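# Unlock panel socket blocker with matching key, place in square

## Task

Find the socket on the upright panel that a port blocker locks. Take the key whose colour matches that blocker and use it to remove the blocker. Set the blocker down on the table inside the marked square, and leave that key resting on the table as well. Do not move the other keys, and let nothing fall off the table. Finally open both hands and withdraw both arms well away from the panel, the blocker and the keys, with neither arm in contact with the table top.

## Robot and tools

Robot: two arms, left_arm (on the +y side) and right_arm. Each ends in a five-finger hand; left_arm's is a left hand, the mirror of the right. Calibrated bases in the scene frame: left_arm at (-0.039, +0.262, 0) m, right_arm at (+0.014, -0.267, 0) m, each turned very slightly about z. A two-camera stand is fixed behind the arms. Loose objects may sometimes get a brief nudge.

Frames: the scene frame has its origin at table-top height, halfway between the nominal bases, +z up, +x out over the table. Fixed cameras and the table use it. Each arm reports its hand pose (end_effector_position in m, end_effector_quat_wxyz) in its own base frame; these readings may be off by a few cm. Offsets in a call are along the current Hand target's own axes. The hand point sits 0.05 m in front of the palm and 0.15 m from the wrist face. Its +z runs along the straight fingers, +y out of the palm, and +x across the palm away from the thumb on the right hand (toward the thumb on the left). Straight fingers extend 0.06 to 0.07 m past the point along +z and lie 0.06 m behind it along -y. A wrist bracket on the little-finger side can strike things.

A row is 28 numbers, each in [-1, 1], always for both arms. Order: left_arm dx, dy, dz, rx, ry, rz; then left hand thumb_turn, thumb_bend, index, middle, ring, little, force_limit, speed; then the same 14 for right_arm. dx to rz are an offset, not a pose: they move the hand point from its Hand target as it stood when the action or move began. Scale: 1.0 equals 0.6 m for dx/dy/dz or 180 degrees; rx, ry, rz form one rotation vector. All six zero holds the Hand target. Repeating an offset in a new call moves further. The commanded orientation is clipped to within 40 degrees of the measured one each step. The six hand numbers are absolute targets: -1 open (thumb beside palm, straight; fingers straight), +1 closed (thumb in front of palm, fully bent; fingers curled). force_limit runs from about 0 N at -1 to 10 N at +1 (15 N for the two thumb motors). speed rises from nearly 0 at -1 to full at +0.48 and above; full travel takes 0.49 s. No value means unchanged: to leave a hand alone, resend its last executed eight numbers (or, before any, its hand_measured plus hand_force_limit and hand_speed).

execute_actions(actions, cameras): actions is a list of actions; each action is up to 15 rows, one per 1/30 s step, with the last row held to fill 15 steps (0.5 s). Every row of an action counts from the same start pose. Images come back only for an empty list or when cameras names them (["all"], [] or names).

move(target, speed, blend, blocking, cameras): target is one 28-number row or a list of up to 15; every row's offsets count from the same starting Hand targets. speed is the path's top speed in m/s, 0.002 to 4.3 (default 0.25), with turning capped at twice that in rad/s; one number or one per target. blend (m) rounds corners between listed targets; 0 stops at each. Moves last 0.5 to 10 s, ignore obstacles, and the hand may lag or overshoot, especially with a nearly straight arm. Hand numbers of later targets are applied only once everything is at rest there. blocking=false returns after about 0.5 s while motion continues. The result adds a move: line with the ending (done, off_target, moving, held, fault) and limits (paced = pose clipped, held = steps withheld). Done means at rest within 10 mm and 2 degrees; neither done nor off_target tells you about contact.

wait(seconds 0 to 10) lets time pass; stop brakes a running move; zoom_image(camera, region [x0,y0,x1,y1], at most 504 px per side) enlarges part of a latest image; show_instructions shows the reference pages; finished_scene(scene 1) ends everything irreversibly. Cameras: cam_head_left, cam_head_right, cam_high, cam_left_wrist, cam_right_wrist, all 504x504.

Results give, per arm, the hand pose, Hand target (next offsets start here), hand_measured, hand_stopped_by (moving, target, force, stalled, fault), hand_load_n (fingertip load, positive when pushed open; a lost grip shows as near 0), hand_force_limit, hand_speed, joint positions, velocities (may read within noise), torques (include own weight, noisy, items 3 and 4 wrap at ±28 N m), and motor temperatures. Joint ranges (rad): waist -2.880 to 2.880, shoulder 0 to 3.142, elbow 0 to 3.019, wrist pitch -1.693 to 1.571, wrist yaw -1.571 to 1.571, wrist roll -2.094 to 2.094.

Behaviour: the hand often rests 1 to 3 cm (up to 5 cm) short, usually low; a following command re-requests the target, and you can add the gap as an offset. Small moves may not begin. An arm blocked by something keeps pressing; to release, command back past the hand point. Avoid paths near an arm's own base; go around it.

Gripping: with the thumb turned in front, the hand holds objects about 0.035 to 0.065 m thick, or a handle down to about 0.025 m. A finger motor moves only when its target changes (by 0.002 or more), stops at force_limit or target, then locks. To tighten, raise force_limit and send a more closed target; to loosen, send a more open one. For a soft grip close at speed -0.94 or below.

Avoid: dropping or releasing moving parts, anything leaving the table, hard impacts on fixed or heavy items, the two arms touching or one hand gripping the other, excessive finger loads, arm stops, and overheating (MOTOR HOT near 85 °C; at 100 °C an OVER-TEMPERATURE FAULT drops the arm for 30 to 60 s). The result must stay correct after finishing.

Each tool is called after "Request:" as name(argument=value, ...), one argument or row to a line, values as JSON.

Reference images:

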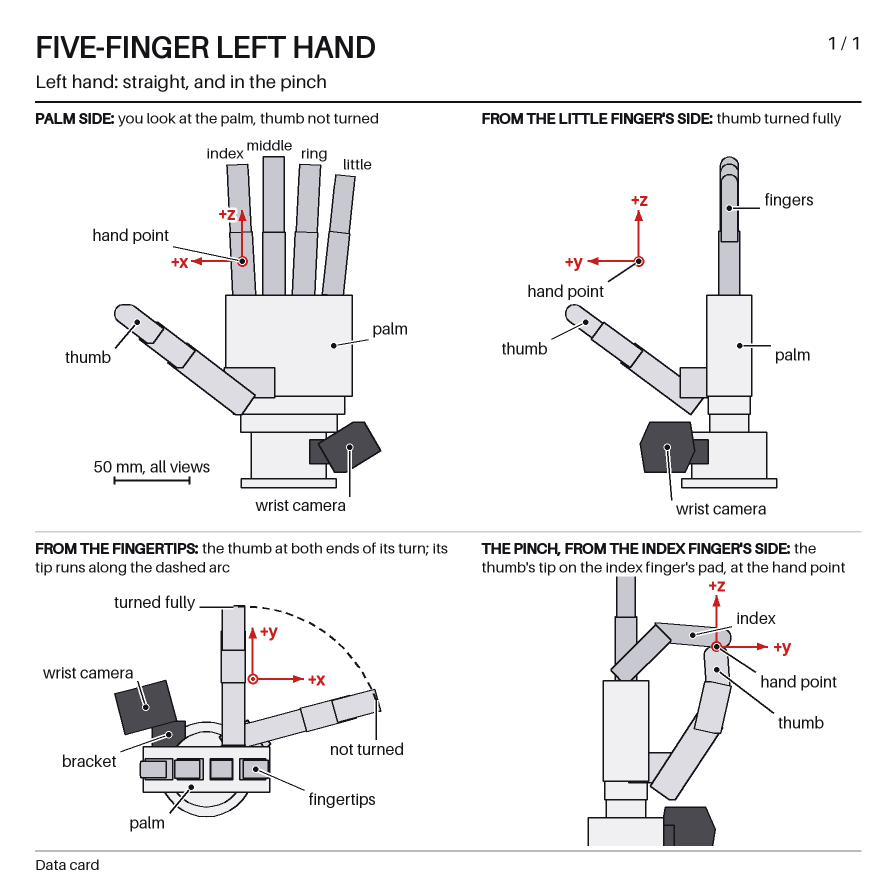

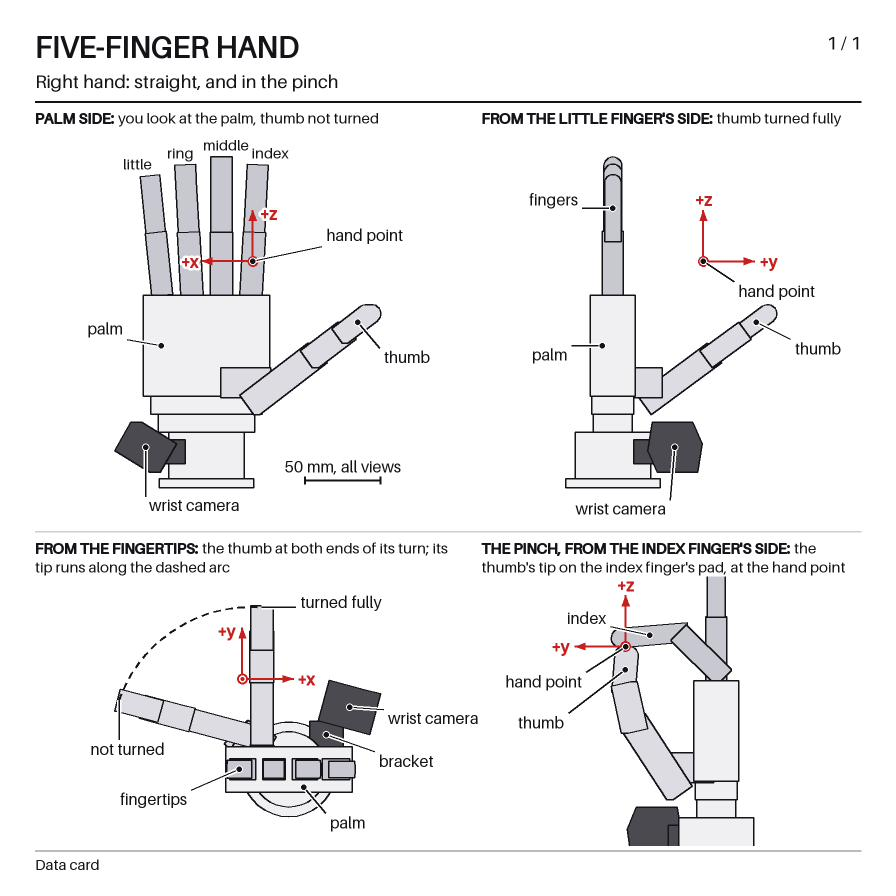

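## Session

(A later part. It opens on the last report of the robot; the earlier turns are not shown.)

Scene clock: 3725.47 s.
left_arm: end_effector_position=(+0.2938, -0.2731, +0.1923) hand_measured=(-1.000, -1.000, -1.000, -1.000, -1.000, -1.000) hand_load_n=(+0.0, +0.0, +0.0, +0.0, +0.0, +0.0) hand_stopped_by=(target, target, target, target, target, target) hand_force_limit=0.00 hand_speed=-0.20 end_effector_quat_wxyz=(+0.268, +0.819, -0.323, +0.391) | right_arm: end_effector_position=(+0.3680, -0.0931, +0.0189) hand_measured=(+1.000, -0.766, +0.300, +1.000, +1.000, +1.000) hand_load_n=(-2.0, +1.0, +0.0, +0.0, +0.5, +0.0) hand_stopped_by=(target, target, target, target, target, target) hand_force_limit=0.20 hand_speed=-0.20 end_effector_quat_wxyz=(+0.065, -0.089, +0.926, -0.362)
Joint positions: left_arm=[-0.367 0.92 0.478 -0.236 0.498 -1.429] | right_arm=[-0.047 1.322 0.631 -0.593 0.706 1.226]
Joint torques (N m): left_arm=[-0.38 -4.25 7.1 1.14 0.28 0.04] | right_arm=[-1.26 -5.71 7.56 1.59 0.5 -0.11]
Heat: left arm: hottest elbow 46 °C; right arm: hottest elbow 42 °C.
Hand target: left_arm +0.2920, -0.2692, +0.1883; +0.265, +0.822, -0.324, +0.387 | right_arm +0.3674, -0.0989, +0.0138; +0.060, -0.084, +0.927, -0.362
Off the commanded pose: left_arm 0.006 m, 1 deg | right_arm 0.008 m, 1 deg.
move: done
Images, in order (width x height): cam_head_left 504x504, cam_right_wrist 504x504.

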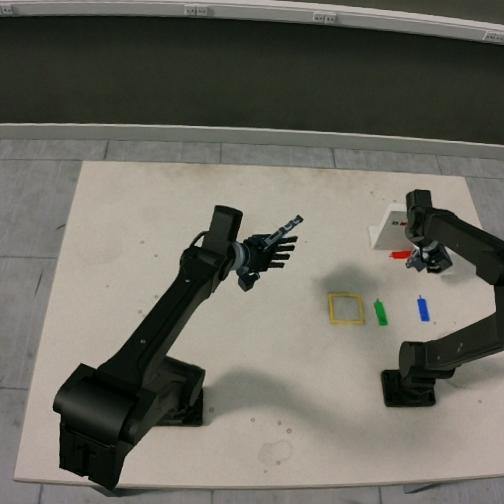

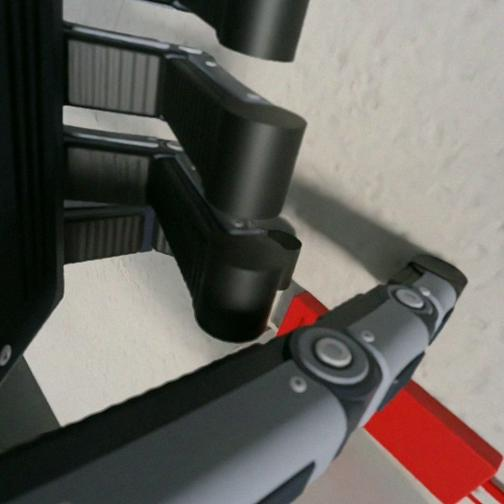

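Request:
move(
  target=[0,0,0,0,0,0,-1,-1,-1,-1,-1,-1,0,-0.2,-0.00136,-0.01837,-0.01974,-0.07073,-0.00811,0.01242,1.0,-0.765,0.3,1,1,1,0.2,-0.2],
  speed=0.08,
  cameras=["cam_right_wrist"],
)

Request:
zoom_image(
  camera="cam_right_wrist",
  region=[220, 200, 380, 360],
)

Scene clock: 3756.30 s.
left_arm: end_effector_position=(+0.2938, -0.2731, +0.1923) hand_measured=(-1.000, -1.000, -1.000, -1.000, -1.000, -1.000) hand_load_n=(+0.0, +0.0, +0.0, +0.0, +0.0, +0.0) hand_stopped_by=(target, target, target, target, target, target) hand_force_limit=0.00 hand_speed=-0.20 end_effector_quat_wxyz=(+0.268, +0.819, -0.323, +0.391) | right_arm: end_effector_position=(+0.3571, -0.0923, +0.0160) hand_measured=(+1.000, -0.766, +0.300, +1.000, +1.000, +1.000) hand_load_n=(+0.0, +0.0, -1.0, +0.0, +0.5, +0.0) hand_stopped_by=(target, target, target, target, target, target) hand_force_limit=0.20 hand_speed=-0.20 end_effector_quat_wxyz=(+0.061, -0.076, +0.963, -0.252)
Joint positions: left_arm=[-0.367 0.92 0.478 -0.236 0.498 -1.429] | right_arm=[-0.185 1.297 0.648 -0.651 0.455 1.165]
Joint torques (N m): left_arm=[-0.38 -4.19 7.12 1.14 0.28 0.04] | right_arm=[-0.85 -7.06 10.82 0.39 0.27 -0.33]
Heat: left arm: hottest elbow 46 °C; right arm: hottest elbow 41 °C.
Hand target: left_arm +0.2920, -0.2692, +0.1883; +0.265, +0.822, -0.324, +0.387 | right_arm +0.3675, -0.0991, +0.0301; +0.069, -0.077, +0.962, -0.254
Off the commanded pose: left_arm 0.006 m, 1 deg | right_arm 0.019 m, 1 deg.
move: off_target (right_arm)
Images, in order (width x height): cam_right_wrist 504x504.

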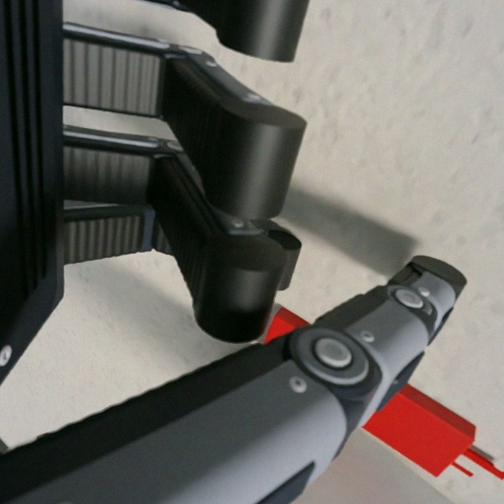

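Scaled by 3.150 from the camera's 504x504 image, which has a finer 720x720 frame.

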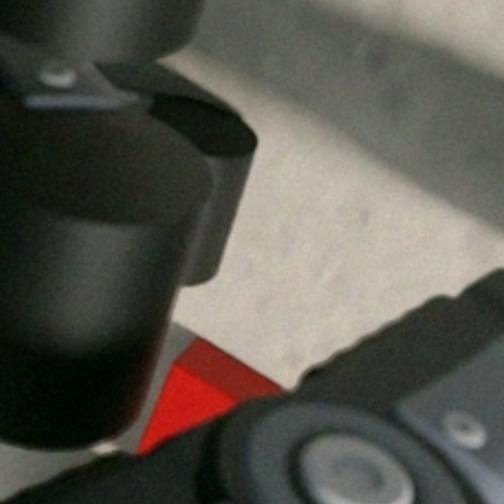

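Request:
move(
  target=[0,0,0,0,0,0,-1,-1,-1,-1,-1,-1,0,-0.2,-0.02248,-0.0153,-0.01193,0,0,0,1.0,-0.765,0.3,1,1,1,0.2,-0.2],
  speed=0.05,
  cameras=["cam_right_wrist"],
)

Request:
zoom_image(
  camera="cam_right_wrist",
  region=[220, 200, 380, 360],
)

Scene clock: 3774.13 s.
left_arm: end_effector_position=(+0.2938, -0.2731, +0.1923) hand_measured=(-1.000, -1.000, -1.000, -1.000, -1.000, -1.000) hand_load_n=(+0.0, +0.0, +0.0, +0.0, +0.0, +0.0) hand_stopped_by=(target, target, target, target, target, target) hand_force_limit=0.00 hand_speed=-0.20 end_effector_quat_wxyz=(+0.268, +0.819, -0.323, +0.391) | right_arm: end_effector_position=(+0.3627, -0.0930, +0.0266) hand_measured=(+1.000, -0.766, +0.300, +1.000, +1.000, +1.000) hand_load_n=(+0.0, +0.0, +0.0, +0.5, +0.0, +0.0) hand_stopped_by=(target, target, target, target, target, target) hand_force_limit=0.20 hand_speed=-0.20 end_effector_quat_wxyz=(+0.056, -0.082, +0.963, -0.250)
Joint positions: left_arm=[-0.367 0.92 0.478 -0.236 0.498 -1.429] | right_arm=[-0.185 1.297 0.685 -0.696 0.453 1.156]
Joint torques (N m): left_arm=[-0.38 -4.13 7.12 1.1 0.28 0.04] | right_arm=[-0.56 -5.66 12.56 0.91 0.35 -0.18]
Heat: left arm: hottest elbow 46 °C; right arm: hottest elbow 43 °C.
Hand target: left_arm +0.2920, -0.2692, +0.1883; +0.265, +0.822, -0.324, +0.387 | right_arm +0.3805, -0.1011, +0.0422; +0.070, -0.077, +0.962, -0.255
Off the commanded pose: left_arm 0.006 m, 1 deg | right_arm 0.025 m, 2 deg.
move: off_target (right_arm)
Images, in order (width x height): cam_right_wrist 504x504.

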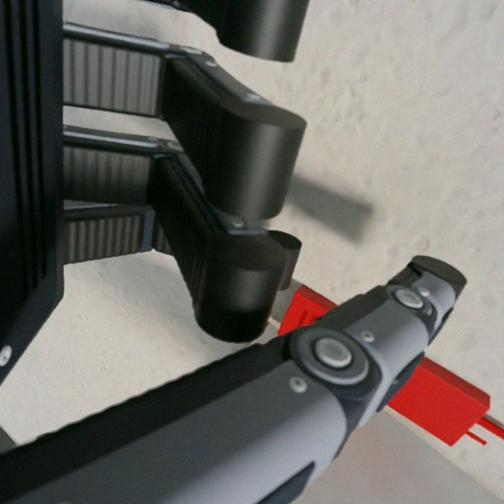

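Scaled by 3.150 from the camera's 504x504 image, which has a finer 720x720 frame.

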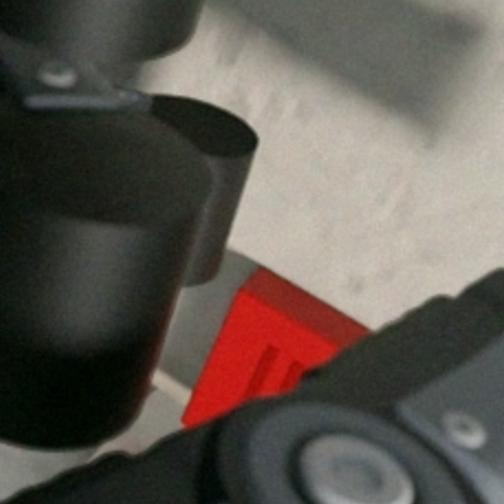

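Request:
move(
  target=[0,0,0,0,0,0,-1,-1,-1,-1,-1,-1,0,-0.2,-0.01167,0.00443,0.0142,0,0,0,1.0,-0.765,0.3,1,1,1,0.2,-0.2],
  speed=0.05,
  cameras=[],
)

Scene clock: 3787.87 s.
left_arm: end_effector_position=(+0.2938, -0.2731, +0.1923) hand_measured=(-1.000, -1.000, -1.000, -1.000, -1.000, -1.000) hand_load_n=(+0.0, +0.0, +0.0, +0.0, +0.0, +0.0) hand_stopped_by=(target, target, target, target, target, target) hand_force_limit=0.00 hand_speed=-0.20 end_effector_quat_wxyz=(+0.268, +0.819, -0.323, +0.391) | right_arm: end_effector_position=(+0.3649, -0.0934, +0.0199) hand_measured=(+1.000, -0.766, +0.300, +1.000, +1.000, +1.000) hand_load_n=(+0.5, +0.0, +0.0, +0.5, +0.0, +0.0) hand_stopped_by=(target, target, target, target, target, target) hand_force_limit=0.20 hand_speed=-0.20 end_effector_quat_wxyz=(+0.050, -0.083, +0.964, -0.249)
Joint positions: left_arm=[-0.367 0.92 0.478 -0.236 0.498 -1.429] | right_arm=[-0.185 1.325 0.692 -0.689 0.453 1.156]
Joint torques (N m): left_arm=[-0.32 -4.19 7.09 1.11 0.27 0.05] | right_arm=[-1.67 -6.24 12.23 1.37 0.34 -0.18]
Heat: left arm: hottest elbow 45 °C; right arm: hottest elbow 43 °C.
Hand target: left_arm +0.2920, -0.2692, +0.1883; +0.265, +0.822, -0.324, +0.387 | right_arm +0.3885, -0.1016, +0.0340; +0.069, -0.077, +0.962, -0.254
Off the commanded pose: left_arm 0.006 m, 1 deg | right_arm 0.029 m, 2 deg.
move: off_target (right_arm)
No camera images: "cameras" was empty.

Request:
move(
  target=[0,0,0,0,0,0,-1,-1,-1,-1,-1,-1,0,-0.2,-0.01587,0.00062,0.00718,0,0,0,1.0,-0.765,0.3,1,1,1,0.2,-0.2],
  speed=0.05,
  cameras=["cam_right_wrist","cam_head_left"],
)

Request:
zoom_image(
  camera="cam_right_wrist",
  region=[220, 200, 380, 360],
)

Request:
zoom_image(
  camera="cam_head_left",
  region=[370, 210, 450, 290],
)

Scene clock: 3792.63 s.
left_arm: end_effector_position=(+0.2938, -0.2731, +0.1923) hand_measured=(-1.000, -1.000, -1.000, -1.000, -1.000, -1.000) hand_load_n=(+0.0, +0.0, +0.0, +0.0, +0.0, +0.0) hand_stopped_by=(target, target, target, target, target, target) hand_force_limit=0.00 hand_speed=-0.20 end_effector_quat_wxyz=(+0.268, +0.819, -0.323, +0.391) | right_arm: end_effector_position=(+0.3740, -0.0951, +0.0171) hand_measured=(+1.000, -0.766, +0.300, +1.000, +1.000, +1.000) hand_load_n=(+0.0, +0.0, +0.5, +0.0, +0.0, +0.0) hand_stopped_by=(target, target, target, target, target, target) hand_force_limit=0.20 hand_speed=-0.20 end_effector_quat_wxyz=(+0.049, -0.083, +0.964, -0.248)
Joint positions: left_arm=[-0.367 0.92 0.478 -0.236 0.498 -1.429] | right_arm=[-0.185 1.357 0.714 -0.681 0.453 1.156]
Joint torques (N m): left_arm=[-0.44 -4.19 7.12 1.14 0.29 0.05] | right_arm=[-0.67 -6.71 11.97 1.44 0.45 -0.11]
Heat: left arm: hottest elbow 45 °C; right arm: hottest elbow 43 °C.
Hand target: left_arm +0.2920, -0.2692, +0.1883; +0.265, +0.822, -0.324, +0.387 | right_arm +0.3985, -0.1016, +0.0310; +0.069, -0.077, +0.962, -0.254
Off the commanded pose: left_arm 0.006 m, 1 deg | right_arm 0.029 m, 3 deg.
move: off_target (right_arm)
Images, in order (width x height): cam_head_left 504x504, cam_right_wrist 504x504.

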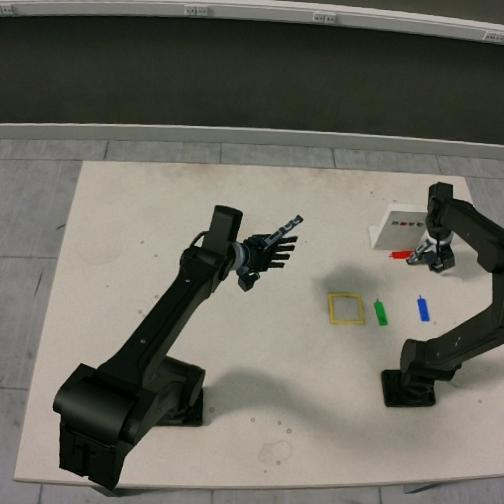

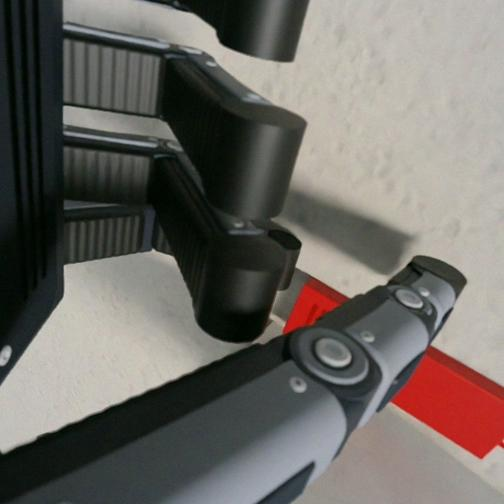

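Scaled by 3.150 from the camera's 504x504 image, which has a finer 720x720 frame.

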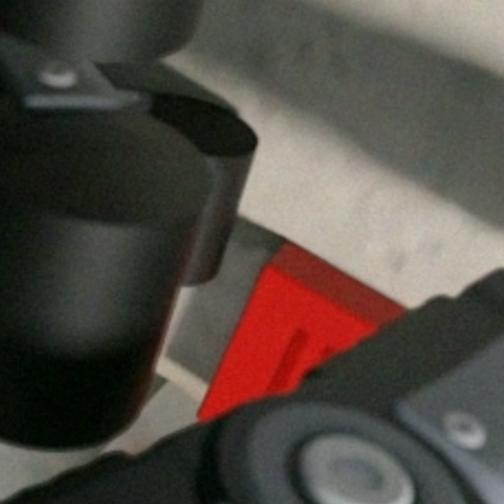

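Scaled by 6.300 from the camera's 504x504 image, which has a finer 720x720 frame.

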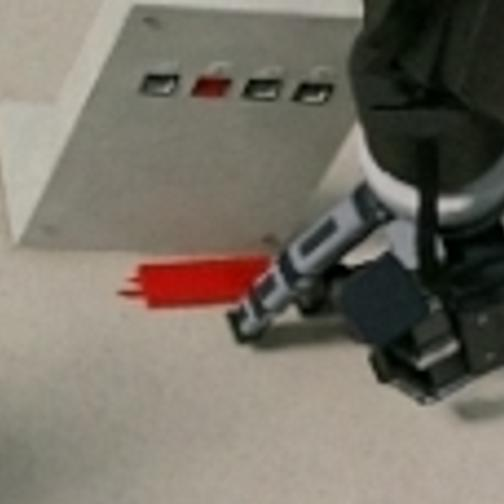

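Request:
move(
  target=[0,0,0,0,0,0,-1,-1,-1,-1,-1,-1,0,-0.2,0.00032,0.02205,-0.01282,0,0,0,1.0,-0.765,0.3,1,1,1,0.2,-0.2],
  speed=0.04,
  cameras=["cam_right_wrist","cam_head_left"],
)

Request:
zoom_image(
  camera="cam_right_wrist",
  region=[220, 200, 380, 360],
)

Request:
zoom_image(
  camera="cam_head_left",
  region=[370, 210, 450, 290],
)

Scene clock: 3810.50 s.
left_arm: end_effector_position=(+0.2938, -0.2731, +0.1923) hand_measured=(-1.000, -1.000, -1.000, -1.000, -1.000, -1.000) hand_load_n=(+0.0, +0.0, +0.0, +0.0, +0.0, +0.0) hand_stopped_by=(target, target, target, target, target, target) hand_force_limit=0.00 hand_speed=-0.20 end_effector_quat_wxyz=(+0.268, +0.819, -0.323, +0.391) | right_arm: end_effector_position=(+0.3772, -0.0887, +0.0177) hand_measured=(+1.000, -0.766, +0.300, +1.000, +1.000, +1.000) hand_load_n=(+0.0, +0.0, +0.0, +0.0, +0.0, +0.0) hand_stopped_by=(target, target, target, target, target, target) hand_force_limit=0.20 hand_speed=-0.20 end_effector_quat_wxyz=(+0.053, -0.079, +0.963, -0.250)
Joint positions: left_arm=[-0.367 0.92 0.478 -0.236 0.498 -1.429] | right_arm=[-0.162 1.357 0.714 -0.683 0.461 1.187]
Joint torques (N m): left_arm=[-0.38 -4.19 7.12 1.14 0.28 0.05] | right_arm=[1.26 -6.89 11.32 0.62 0.62 0.06]
Heat: left arm: hottest elbow 45 °C; right arm: hottest elbow 43 °C.
Hand target: left_arm +0.2920, -0.2692, +0.1883; +0.265, +0.822, -0.324, +0.387 | right_arm +0.3955, -0.0865, +0.0310; +0.069, -0.077, +0.962, -0.254
Off the commanded pose: left_arm 0.006 m, 1 deg | right_arm 0.023 m, 2 deg.
move: off_target (right_arm)
Images, in order (width x height): cam_head_left 504x504, cam_right_wrist 504x504.

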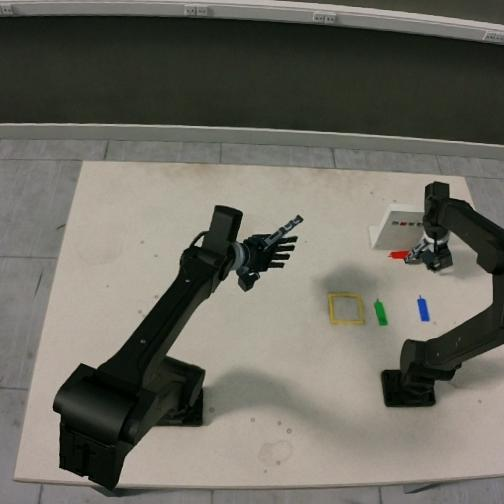

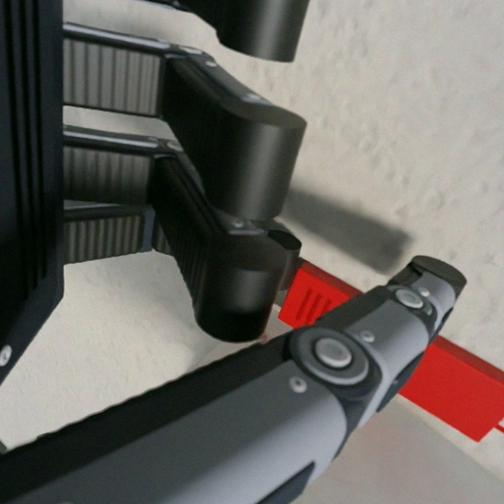

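Scaled by 3.150 from the camera's 504x504 image, which has a finer 720x720 frame.

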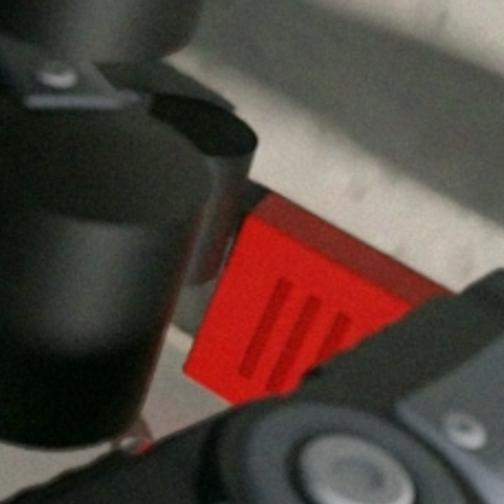

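Scaled by 6.300 from the camera's 504x504 image, which has a finer 720x720 frame.

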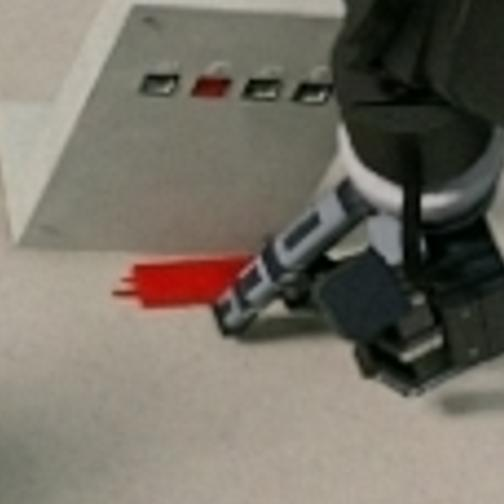

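Request:
move(
  target=[0,0,0,0,0,0,-1,-1,-1,-1,-1,-1,0,-0.2,0.00783,0.01263,-0.00817,-0.00175,0.0082,-0.00456,1.0,-0.765,0.3,1,1,1,0.2,-0.2],
  speed=0.04,
  cameras=["cam_right_wrist","cam_head_left"],
)

Request:
zoom_image(
  camera="cam_right_wrist",
  region=[220, 200, 380, 360],
)

Request:
zoom_image(
  camera="cam_head_left",
  region=[370, 210, 450, 290],
)

Scene clock: 3819.13 s.
left_arm: end_effector_position=(+0.2938, -0.2731, +0.1923) hand_measured=(-1.000, -1.000, -1.000, -1.000, -1.000, -1.000) hand_load_n=(+0.0, +0.0, +0.0, +0.0, +0.0, +0.0) hand_stopped_by=(target, target, target, target, target, target) hand_force_limit=0.00 hand_speed=-0.20 end_effector_quat_wxyz=(+0.268, +0.819, -0.323, +0.391) | right_arm: end_effector_position=(+0.3693, -0.0818, +0.0163) hand_measured=(+1.000, -0.766, +0.300, +1.000, +1.000, +1.000) hand_load_n=(+0.0, +0.0, +0.0, +0.0, +0.0, +0.0) hand_stopped_by=(target, target, target, target, target, target) hand_force_limit=0.20 hand_speed=-0.20 end_effector_quat_wxyz=(+0.037, -0.081, +0.964, -0.250)
Joint positions: left_arm=[-0.367 0.92 0.478 -0.236 0.498 -1.429] | right_arm=[-0.141 1.357 0.716 -0.728 0.472 1.214]
Joint torques (N m): left_arm=[-0.44 -4.19 7.09 1.11 0.28 0.05] | right_arm=[1.32 -7.36 11.63 0.5 0.53 0.02]
Heat: left arm: hottest elbow 45 °C; right arm: hottest elbow 43 °C.
Hand target: left_arm +0.2920, -0.2692, +0.1883; +0.265, +0.822, -0.324, +0.387 | right_arm +0.3891, -0.0785, +0.0309; +0.055, -0.081, +0.962, -0.253
Off the commanded pose: left_arm 0.006 m, 1 deg | right_arm 0.025 m, 2 deg.
move: off_target (right_arm)
Images, in order (width x height): cam_head_left 504x504, cam_right_wrist 504x504.

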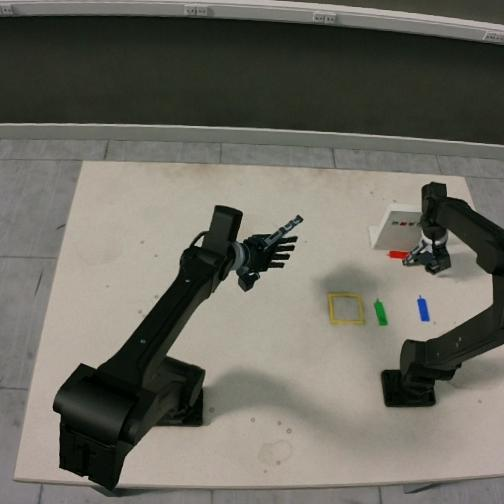

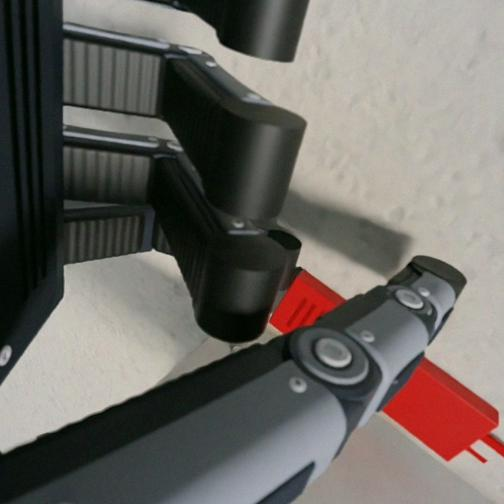

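Scaled by 3.150 from the camera's 504x504 image, which has a finer 720x720 frame.

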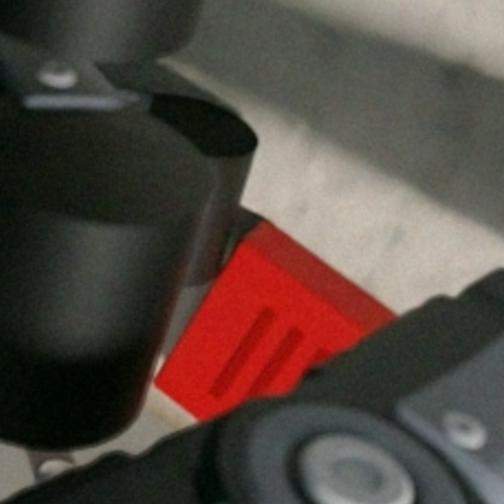

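Scaled by 6.300 from the camera's 504x504 image, which has a finer 720x720 frame.

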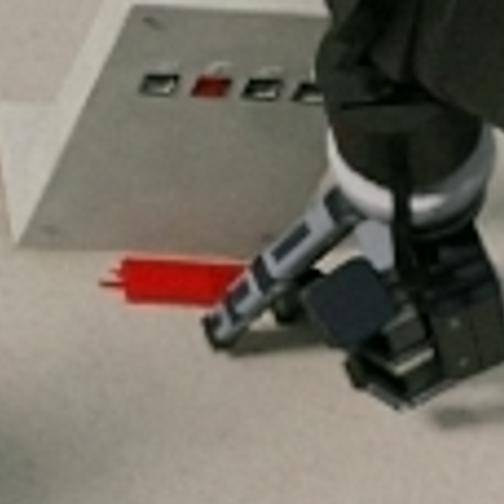

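Request:
move(
  target=[0,0,0,0,0,0,-1,-1,-1,-1,-1,-1,0,-0.2,0.00662,0.01853,-0.01108,-0.00175,0.0082,-0.00456,1.0,-0.765,0.3,1,1,1,0.2,-0.2],
  speed=0.04,
  cameras=["cam_right_wrist","cam_head_left"],
)

Request:
zoom_image(
  camera="cam_right_wrist",
  region=[220, 200, 380, 360],
)

Request:
zoom_image(
  camera="cam_head_left",
  region=[370, 210, 450, 290],
)

Scene clock: 3829.77 s.
left_arm: end_effector_position=(+0.2938, -0.2731, +0.1923) hand_measured=(-1.000, -1.000, -1.000, -1.000, -1.000, -1.000) hand_load_n=(+0.0, +0.0, +0.0, +0.0, +0.0, +0.0) hand_stopped_by=(target, target, target, target, target, target) hand_force_limit=0.00 hand_speed=-0.20 end_effector_quat_wxyz=(+0.268, +0.819, -0.323, +0.391) | right_arm: end_effector_position=(+0.3618, -0.0698, +0.0159) hand_measured=(+1.000, -0.766, +0.300, +1.000, +1.000, +1.000) hand_load_n=(+0.0, +0.0, +0.0, +0.0, +0.0, +0.0) hand_stopped_by=(target, target, target, target, target, target) hand_force_limit=0.20 hand_speed=-0.20 end_effector_quat_wxyz=(+0.022, -0.086, +0.965, -0.248)
Joint positions: left_arm=[-0.367 0.92 0.478 -0.236 0.498 -1.429] | right_arm=[-0.106 1.357 0.721 -0.784 0.482 1.25]
Joint torques (N m): left_arm=[-0.44 -4.19 7.09 1.13 0.28 0.05] | right_arm=[1.79 -6.71 11.73 0.47 0.55 0.06]
Heat: left arm: hottest elbow 45 °C; right arm: hottest elbow 45 °C.
Hand target: left_arm +0.2920, -0.2692, +0.1883; +0.265, +0.822, -0.324, +0.387 | right_arm +0.3828, -0.0665, +0.0309; +0.040, -0.084, +0.963, -0.252
Off the commanded pose: left_arm 0.006 m, 1 deg | right_arm 0.026 m, 2 deg.
move: off_target (right_arm)
Images, in order (width x height): cam_head_left 504x504, cam_right_wrist 504x504.

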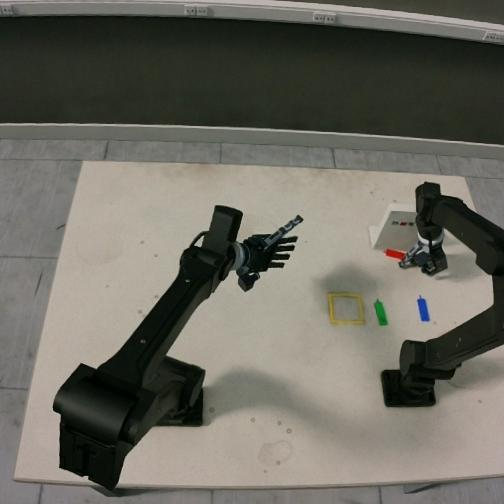

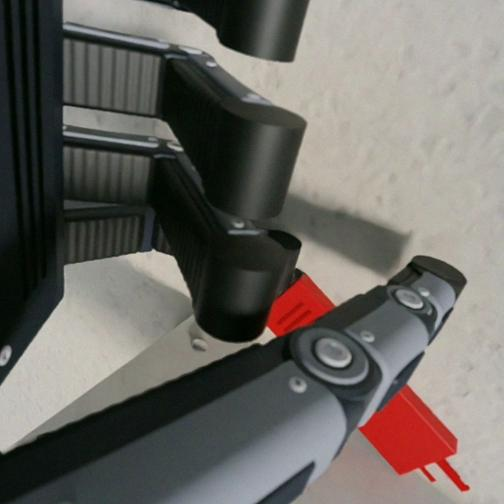

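Scaled by 3.150 from the camera's 504x504 image, which has a finer 720x720 frame.

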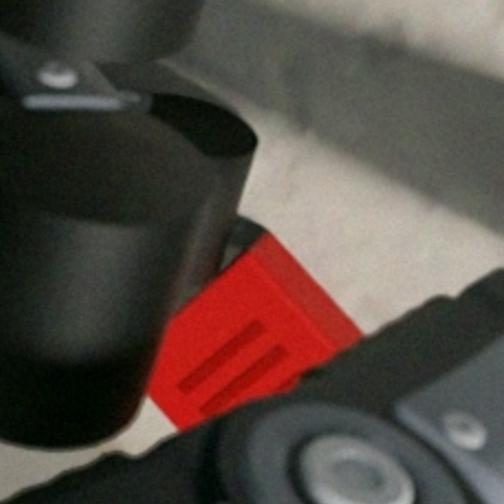

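Scaled by 6.300 from the camera's 504x504 image, which has a finer 720x720 frame.

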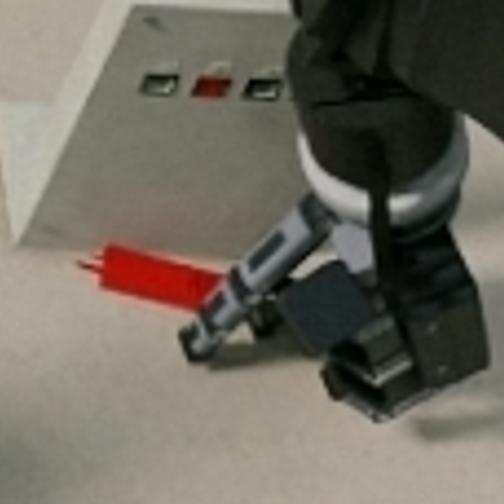

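Request:
move(
  target=[0,0,0,0,0,0,-1,-1,-1,-1,-1,-1,0,-0.2,0.00662,0.01853,-0.01108,-0.00175,0.0082,-0.00456,1.0,-0.765,0.3,1,1,1,0.2,-0.2],
  speed=0.04,
  cameras=["cam_right_wrist","cam_head_left"],
)

Request:
zoom_image(
  camera="cam_right_wrist",
  region=[220, 200, 380, 360],
)

Request:
zoom_image(
  camera="cam_head_left",
  region=[370, 210, 450, 290],
)

Scene clock: 3843.97 s.
left_arm: end_effector_position=(+0.2938, -0.2731, +0.1923) hand_measured=(-1.000, -1.000, -1.000, -1.000, -1.000, -1.000) hand_load_n=(+0.0, +0.0, +0.0, +0.0, +0.0, +0.0) hand_stopped_by=(target, target, target, target, target, target) hand_force_limit=0.00 hand_speed=-0.20 end_effector_quat_wxyz=(+0.268, +0.819, -0.323, +0.391) | right_arm: end_effector_position=(+0.3547, -0.0578, +0.0165) hand_measured=(+1.000, -0.766, +0.300, +1.000, +1.000, +1.000) hand_load_n=(+0.0, +0.0, +0.0, +0.5, +0.5, +0.0) hand_stopped_by=(target, target, target, target, target, target) hand_force_limit=0.20 hand_speed=-0.20 end_effector_quat_wxyz=(+0.007, -0.091, +0.965, -0.247)
Joint positions: left_arm=[-0.367 0.92 0.478 -0.236 0.498 -1.429] | right_arm=[-0.07 1.357 0.728 -0.839 0.489 1.287]
Joint torques (N m): left_arm=[-0.38 -4.19 7.1 1.11 0.28 0.04] | right_arm=[2.02 -7.24 11.89 0.38 0.6 0.08]
Heat: left arm: hottest elbow 45 °C; right arm: hottest elbow 46 °C.
Hand target: left_arm +0.2920, -0.2692, +0.1883; +0.265, +0.822, -0.324, +0.387 | right_arm +0.3767, -0.0545, +0.0311; +0.026, -0.088, +0.964, -0.251
Off the commanded pose: left_arm 0.006 m, 1 deg | right_arm 0.026 m, 2 deg.
move: off_target (right_arm)
Images, in order (width x height): cam_head_left 504x504, cam_right_wrist 504x504.

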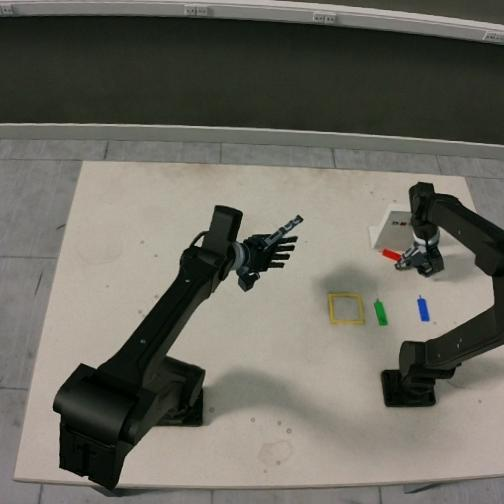

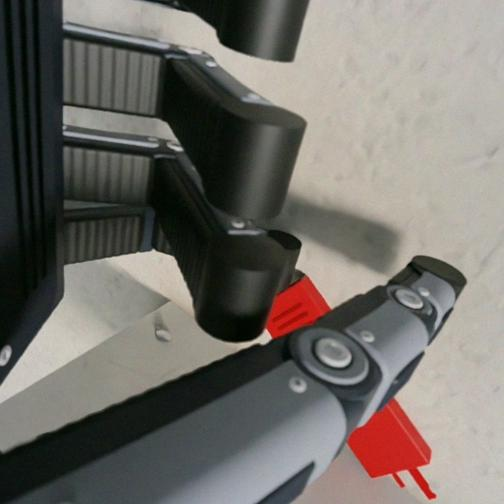

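Scaled by 3.150 from the camera's 504x504 image, which has a finer 720x720 frame.

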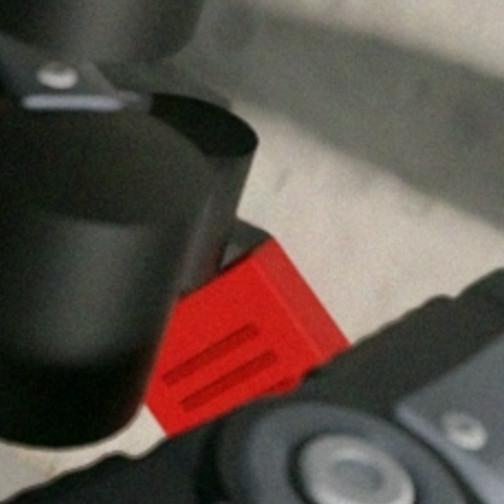

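Scaled by 6.300 from the camera's 504x504 image, which has a finer 720x720 frame.

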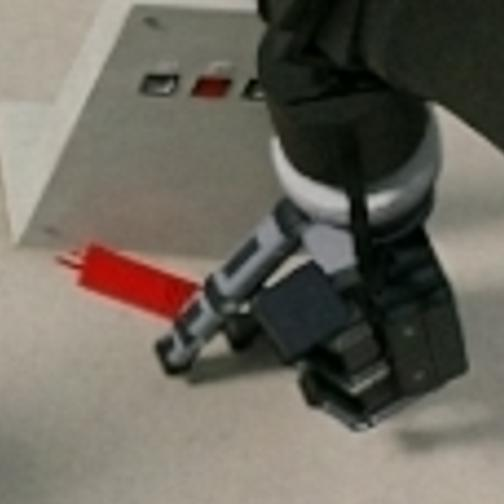

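Request:
execute_actions(
  actions=[],
  cameras=["cam_head_left","cam_right_wrist","cam_high"],
)

Scene clock: 3864.70 s.
left_arm: end_effector_position=(+0.2938, -0.2731, +0.1923) hand_measured=(-1.000, -1.000, -1.000, -1.000, -1.000, -1.000) hand_load_n=(+0.0, +0.0, +0.0, +0.0, +0.0, +0.0) hand_stopped_by=(target, target, target, target, target, target) hand_force_limit=0.00 hand_speed=-0.20 end_effector_quat_wxyz=(+0.268, +0.819, -0.323, +0.391) | right_arm: end_effector_position=(+0.3547, -0.0577, +0.0165) hand_measured=(+1.000, -0.766, +0.300, +1.000, +1.000, +1.000) hand_load_n=(+0.0, +0.0, +0.0, +0.0, +0.0, +0.0) hand_stopped_by=(target, target, target, target, target, target) hand_force_limit=0.20 hand_speed=-0.20 end_effector_quat_wxyz=(+0.007, -0.091, +0.965, -0.247)
Joint positions: left_arm=[-0.367 0.92 0.478 -0.236 0.498 -1.429] | right_arm=[-0.069 1.357 0.728 -0.839 0.489 1.288]
Joint velocities: within noise
Joint torques (N m): left_arm=[-0.32 -4.31 7.1 1.1 0.28 0.05] | right_arm=[1.67 -6.48 11.85 0.44 0.53 -0.05]
Motor temperatures (°C): left_arm=[24 28 45 23 25 21] | right_arm=[22 24 47 24 26 22]
Heat: left arm: hottest elbow 45 °C; right arm: hottest elbow 47 °C.
Hand target: left_arm +0.2920, -0.2692, +0.1883; +0.265, +0.822, -0.324, +0.387 | right_arm +0.3766, -0.0544, +0.0311; +0.026, -0.088, +0.964, -0.251
Off the commanded pose: left_arm 0.006 m, 1 deg | right_arm 0.026 m, 2 deg.
Images, in order (width x height): cam_head_left 504x504, cam_high 504x504, cam_right_wrist 504x504.

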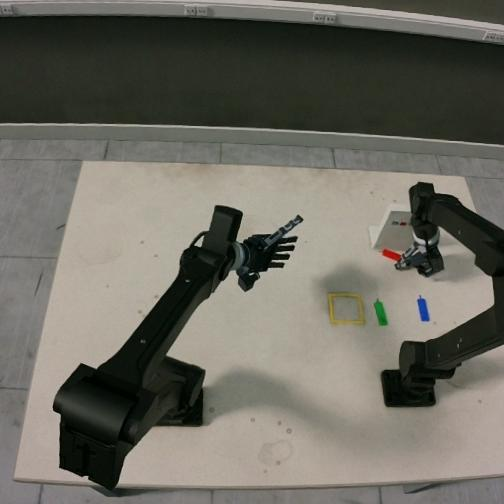

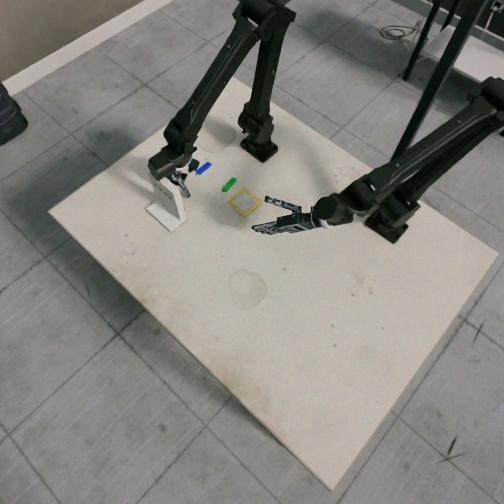

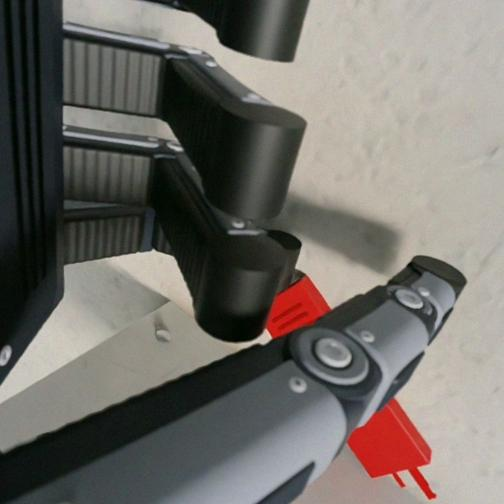

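Request:
zoom_image(
  camera="cam_head_left",
  region=[370, 200, 450, 280],
)

Request:
zoom_image(
  camera="cam_high",
  region=[140, 150, 220, 230],
)

Scaled by 6.300 from the camera's 504x504 image, which has a finer 720x720 frame.

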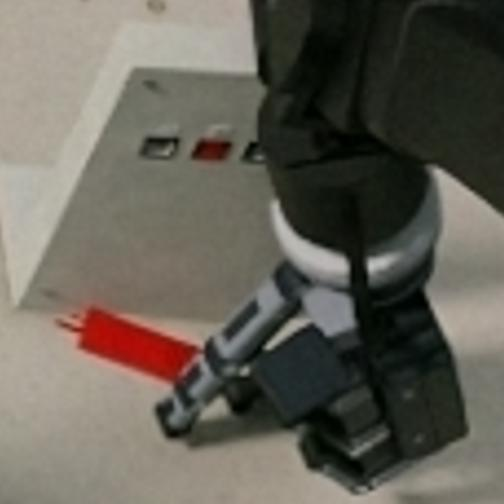

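Scaled by 6.300 from the camera's 504x504 image, which has a finer 720x720 frame.

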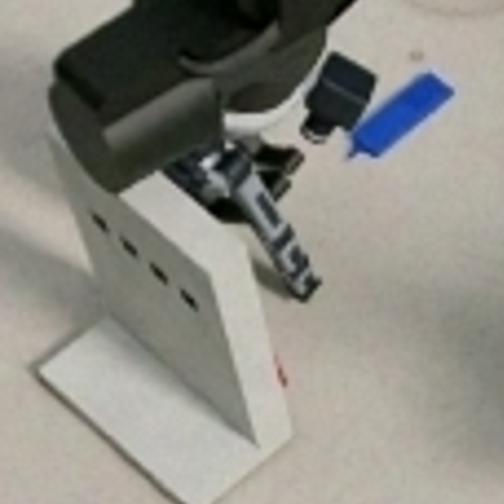

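Request:
zoom_image(
  camera="cam_right_wrist",
  region=[220, 220, 460, 500],
)

Scaled by 1.800 from the camera's 504x504 image, which has a finer 720x720 frame.

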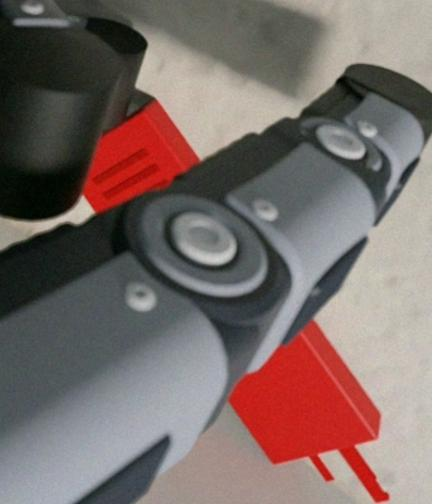

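Request:
move(
  target=[0,0,0,0,0,0,-1,-1,-1,-1,-1,-1,0,-0.2,0.01336,0.03762,-0.02116,-0.00349,0.0164,-0.00915,1.0,-0.765,0.3,1,1,1,0.2,-0.2],
  speed=0.03,
  cameras=["cam_head_left","cam_right_wrist"],
)

Request:
zoom_image(
  camera="cam_right_wrist",
  region=[220, 220, 460, 500],
)

Request:
zoom_image(
  camera="cam_head_left",
  region=[370, 210, 450, 290],
)

Scene clock: 3928.30 s.
left_arm: end_effector_position=(+0.2938, -0.2731, +0.1923) hand_measured=(-1.000, -1.000, -1.000, -1.000, -1.000, -1.000) hand_load_n=(+0.0, +0.0, +0.0, +0.0, +0.0, +0.0) hand_stopped_by=(target, target, target, target, target, target) hand_force_limit=0.00 hand_speed=-0.20 end_effector_quat_wxyz=(+0.268, +0.819, -0.323, +0.391) | right_arm: end_effector_position=(+0.3434, -0.0350, +0.0197) hand_measured=(+1.000, -0.766, +0.300, +1.000, +1.000, +1.000) hand_load_n=(+0.0, +0.0, +0.0, +0.0, +0.0, +0.0) hand_stopped_by=(target, target, target, target, target, target) hand_force_limit=0.20 hand_speed=-0.20 end_effector_quat_wxyz=(-0.019, -0.097, +0.964, -0.245)
Joint positions: left_arm=[-0.367 0.92 0.478 -0.236 0.498 -1.429] | right_arm=[0.002 1.361 0.748 -0.945 0.496 1.368]
Joint torques (N m): left_arm=[-0.38 -4.13 7.08 1.11 0.28 0.05] | right_arm=[0.56 -6.07 11.81 0.32 0.54 -0.05]
Heat: left arm: hottest elbow 45 °C; right arm: hottest elbow 49 °C.
Hand target: left_arm +0.2920, -0.2692, +0.1883; +0.265, +0.822, -0.324, +0.387 | right_arm +0.3639, -0.0305, +0.0311; -0.003, -0.096, +0.964, -0.248
Off the commanded pose: left_arm 0.006 m, 1 deg | right_arm 0.024 m, 2 deg.
move: off_target (right_arm)
Images, in order (width x height): cam_head_left 504x504, cam_right_wrist 504x504.

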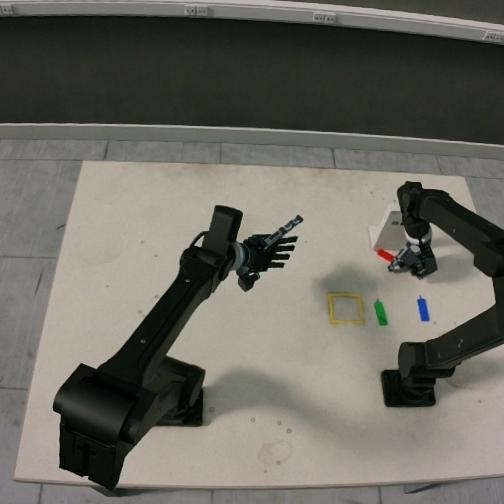

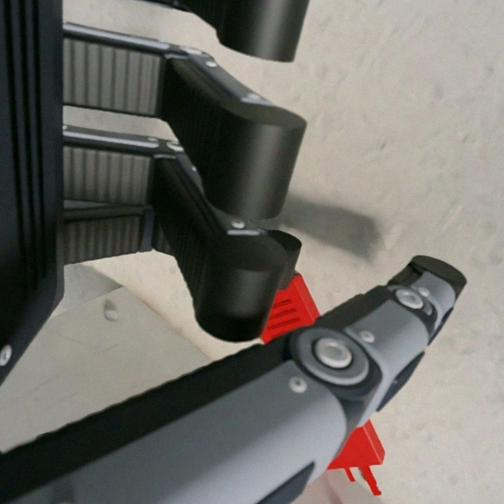

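Scaled by 1.800 from the camera's 504x504 image, which has a finer 720x720 frame.

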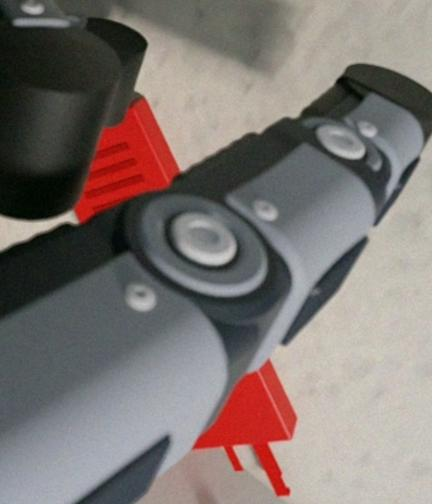

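Scaled by 6.300 from the camera's 504x504 image, which has a finer 720x720 frame.

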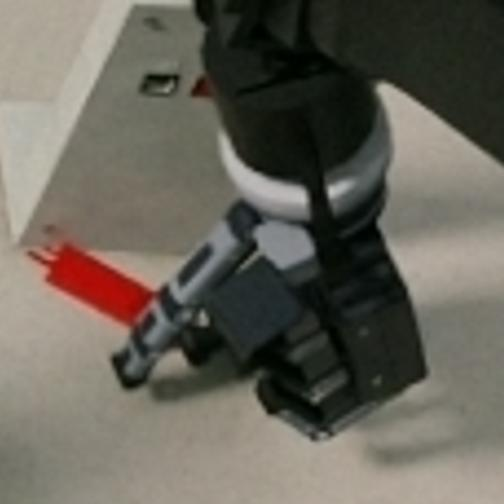

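Request:
move(
  target=[
    [0,0,0,0,0,0,-1,-1,-1,-1,-1,-1,0,-0.2,0.00245,-0.01145,0.00638,0,0,0,1.0,-0.765,0.3,1,1,1,0.2,-0.2],
    [0,0,0,0,0,0,-1,-1,-1,-1,-1,-1,0,-0.2,-0.01727,-0.01438,0.00868,0.00333,-0.01558,0.00868,1.0,-0.765,0.3,1,1,1,0.2,-0.2],
  ],
  speed=0.03,
  cameras=["cam_right_wrist"],
)

Scene clock: 3983.47 s.
left_arm: end_effector_position=(+0.2938, -0.2731, +0.1923) hand_measured=(-1.000, -1.000, -1.000, -1.000, -1.000, -1.000) hand_load_n=(-0.5, +0.0, +0.0, +0.0, +0.0, +0.0) hand_stopped_by=(target, target, target, target, target, target) hand_force_limit=0.00 hand_speed=-0.20 end_effector_quat_wxyz=(+0.268, +0.819, -0.323, +0.391) | right_arm: end_effector_position=(+0.3604, -0.0351, +0.0216) hand_measured=(+1.000, -0.766, +0.300, +1.000, +1.000, +1.000) hand_load_n=(+0.0, +0.0, +0.0, +0.0, +0.0, +0.0) hand_stopped_by=(target, target, target, target, target, target) hand_force_limit=0.20 hand_speed=-0.20 end_effector_quat_wxyz=(+0.011, -0.091, +0.964, -0.248)
Joint positions: left_arm=[-0.367 0.92 0.478 -0.236 0.498 -1.429] | right_arm=[0.002 1.361 0.748 -0.882 0.497 1.364]
Joint torques (N m): left_arm=[-0.32 -4.19 7.09 1.1 0.28 0.04] | right_arm=[-0.97 -6.48 10.41 1.1 0.62 -0.24]
Heat: left arm: hottest elbow 45 °C; right arm: hottest elbow 45 °C.
Hand target: left_arm +0.2920, -0.2692, +0.1883; +0.265, +0.822, -0.324, +0.387 | right_arm +0.3760, -0.0385, +0.0302; +0.025, -0.088, +0.964, -0.251
Off the commanded pose: left_arm 0.006 m, 1 deg | right_arm 0.018 m, 2 deg.
move: off_target (right_arm)
Images, in order (width x height): cam_right_wrist 504x504.

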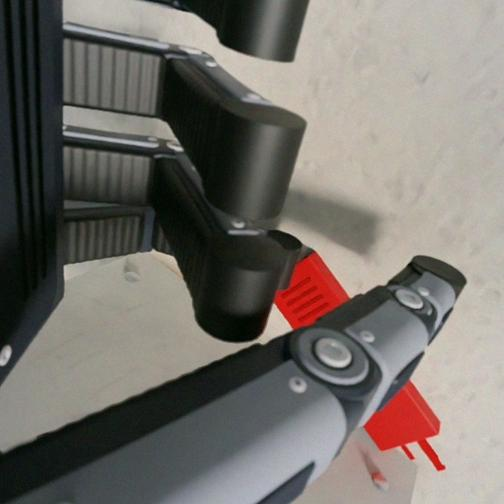

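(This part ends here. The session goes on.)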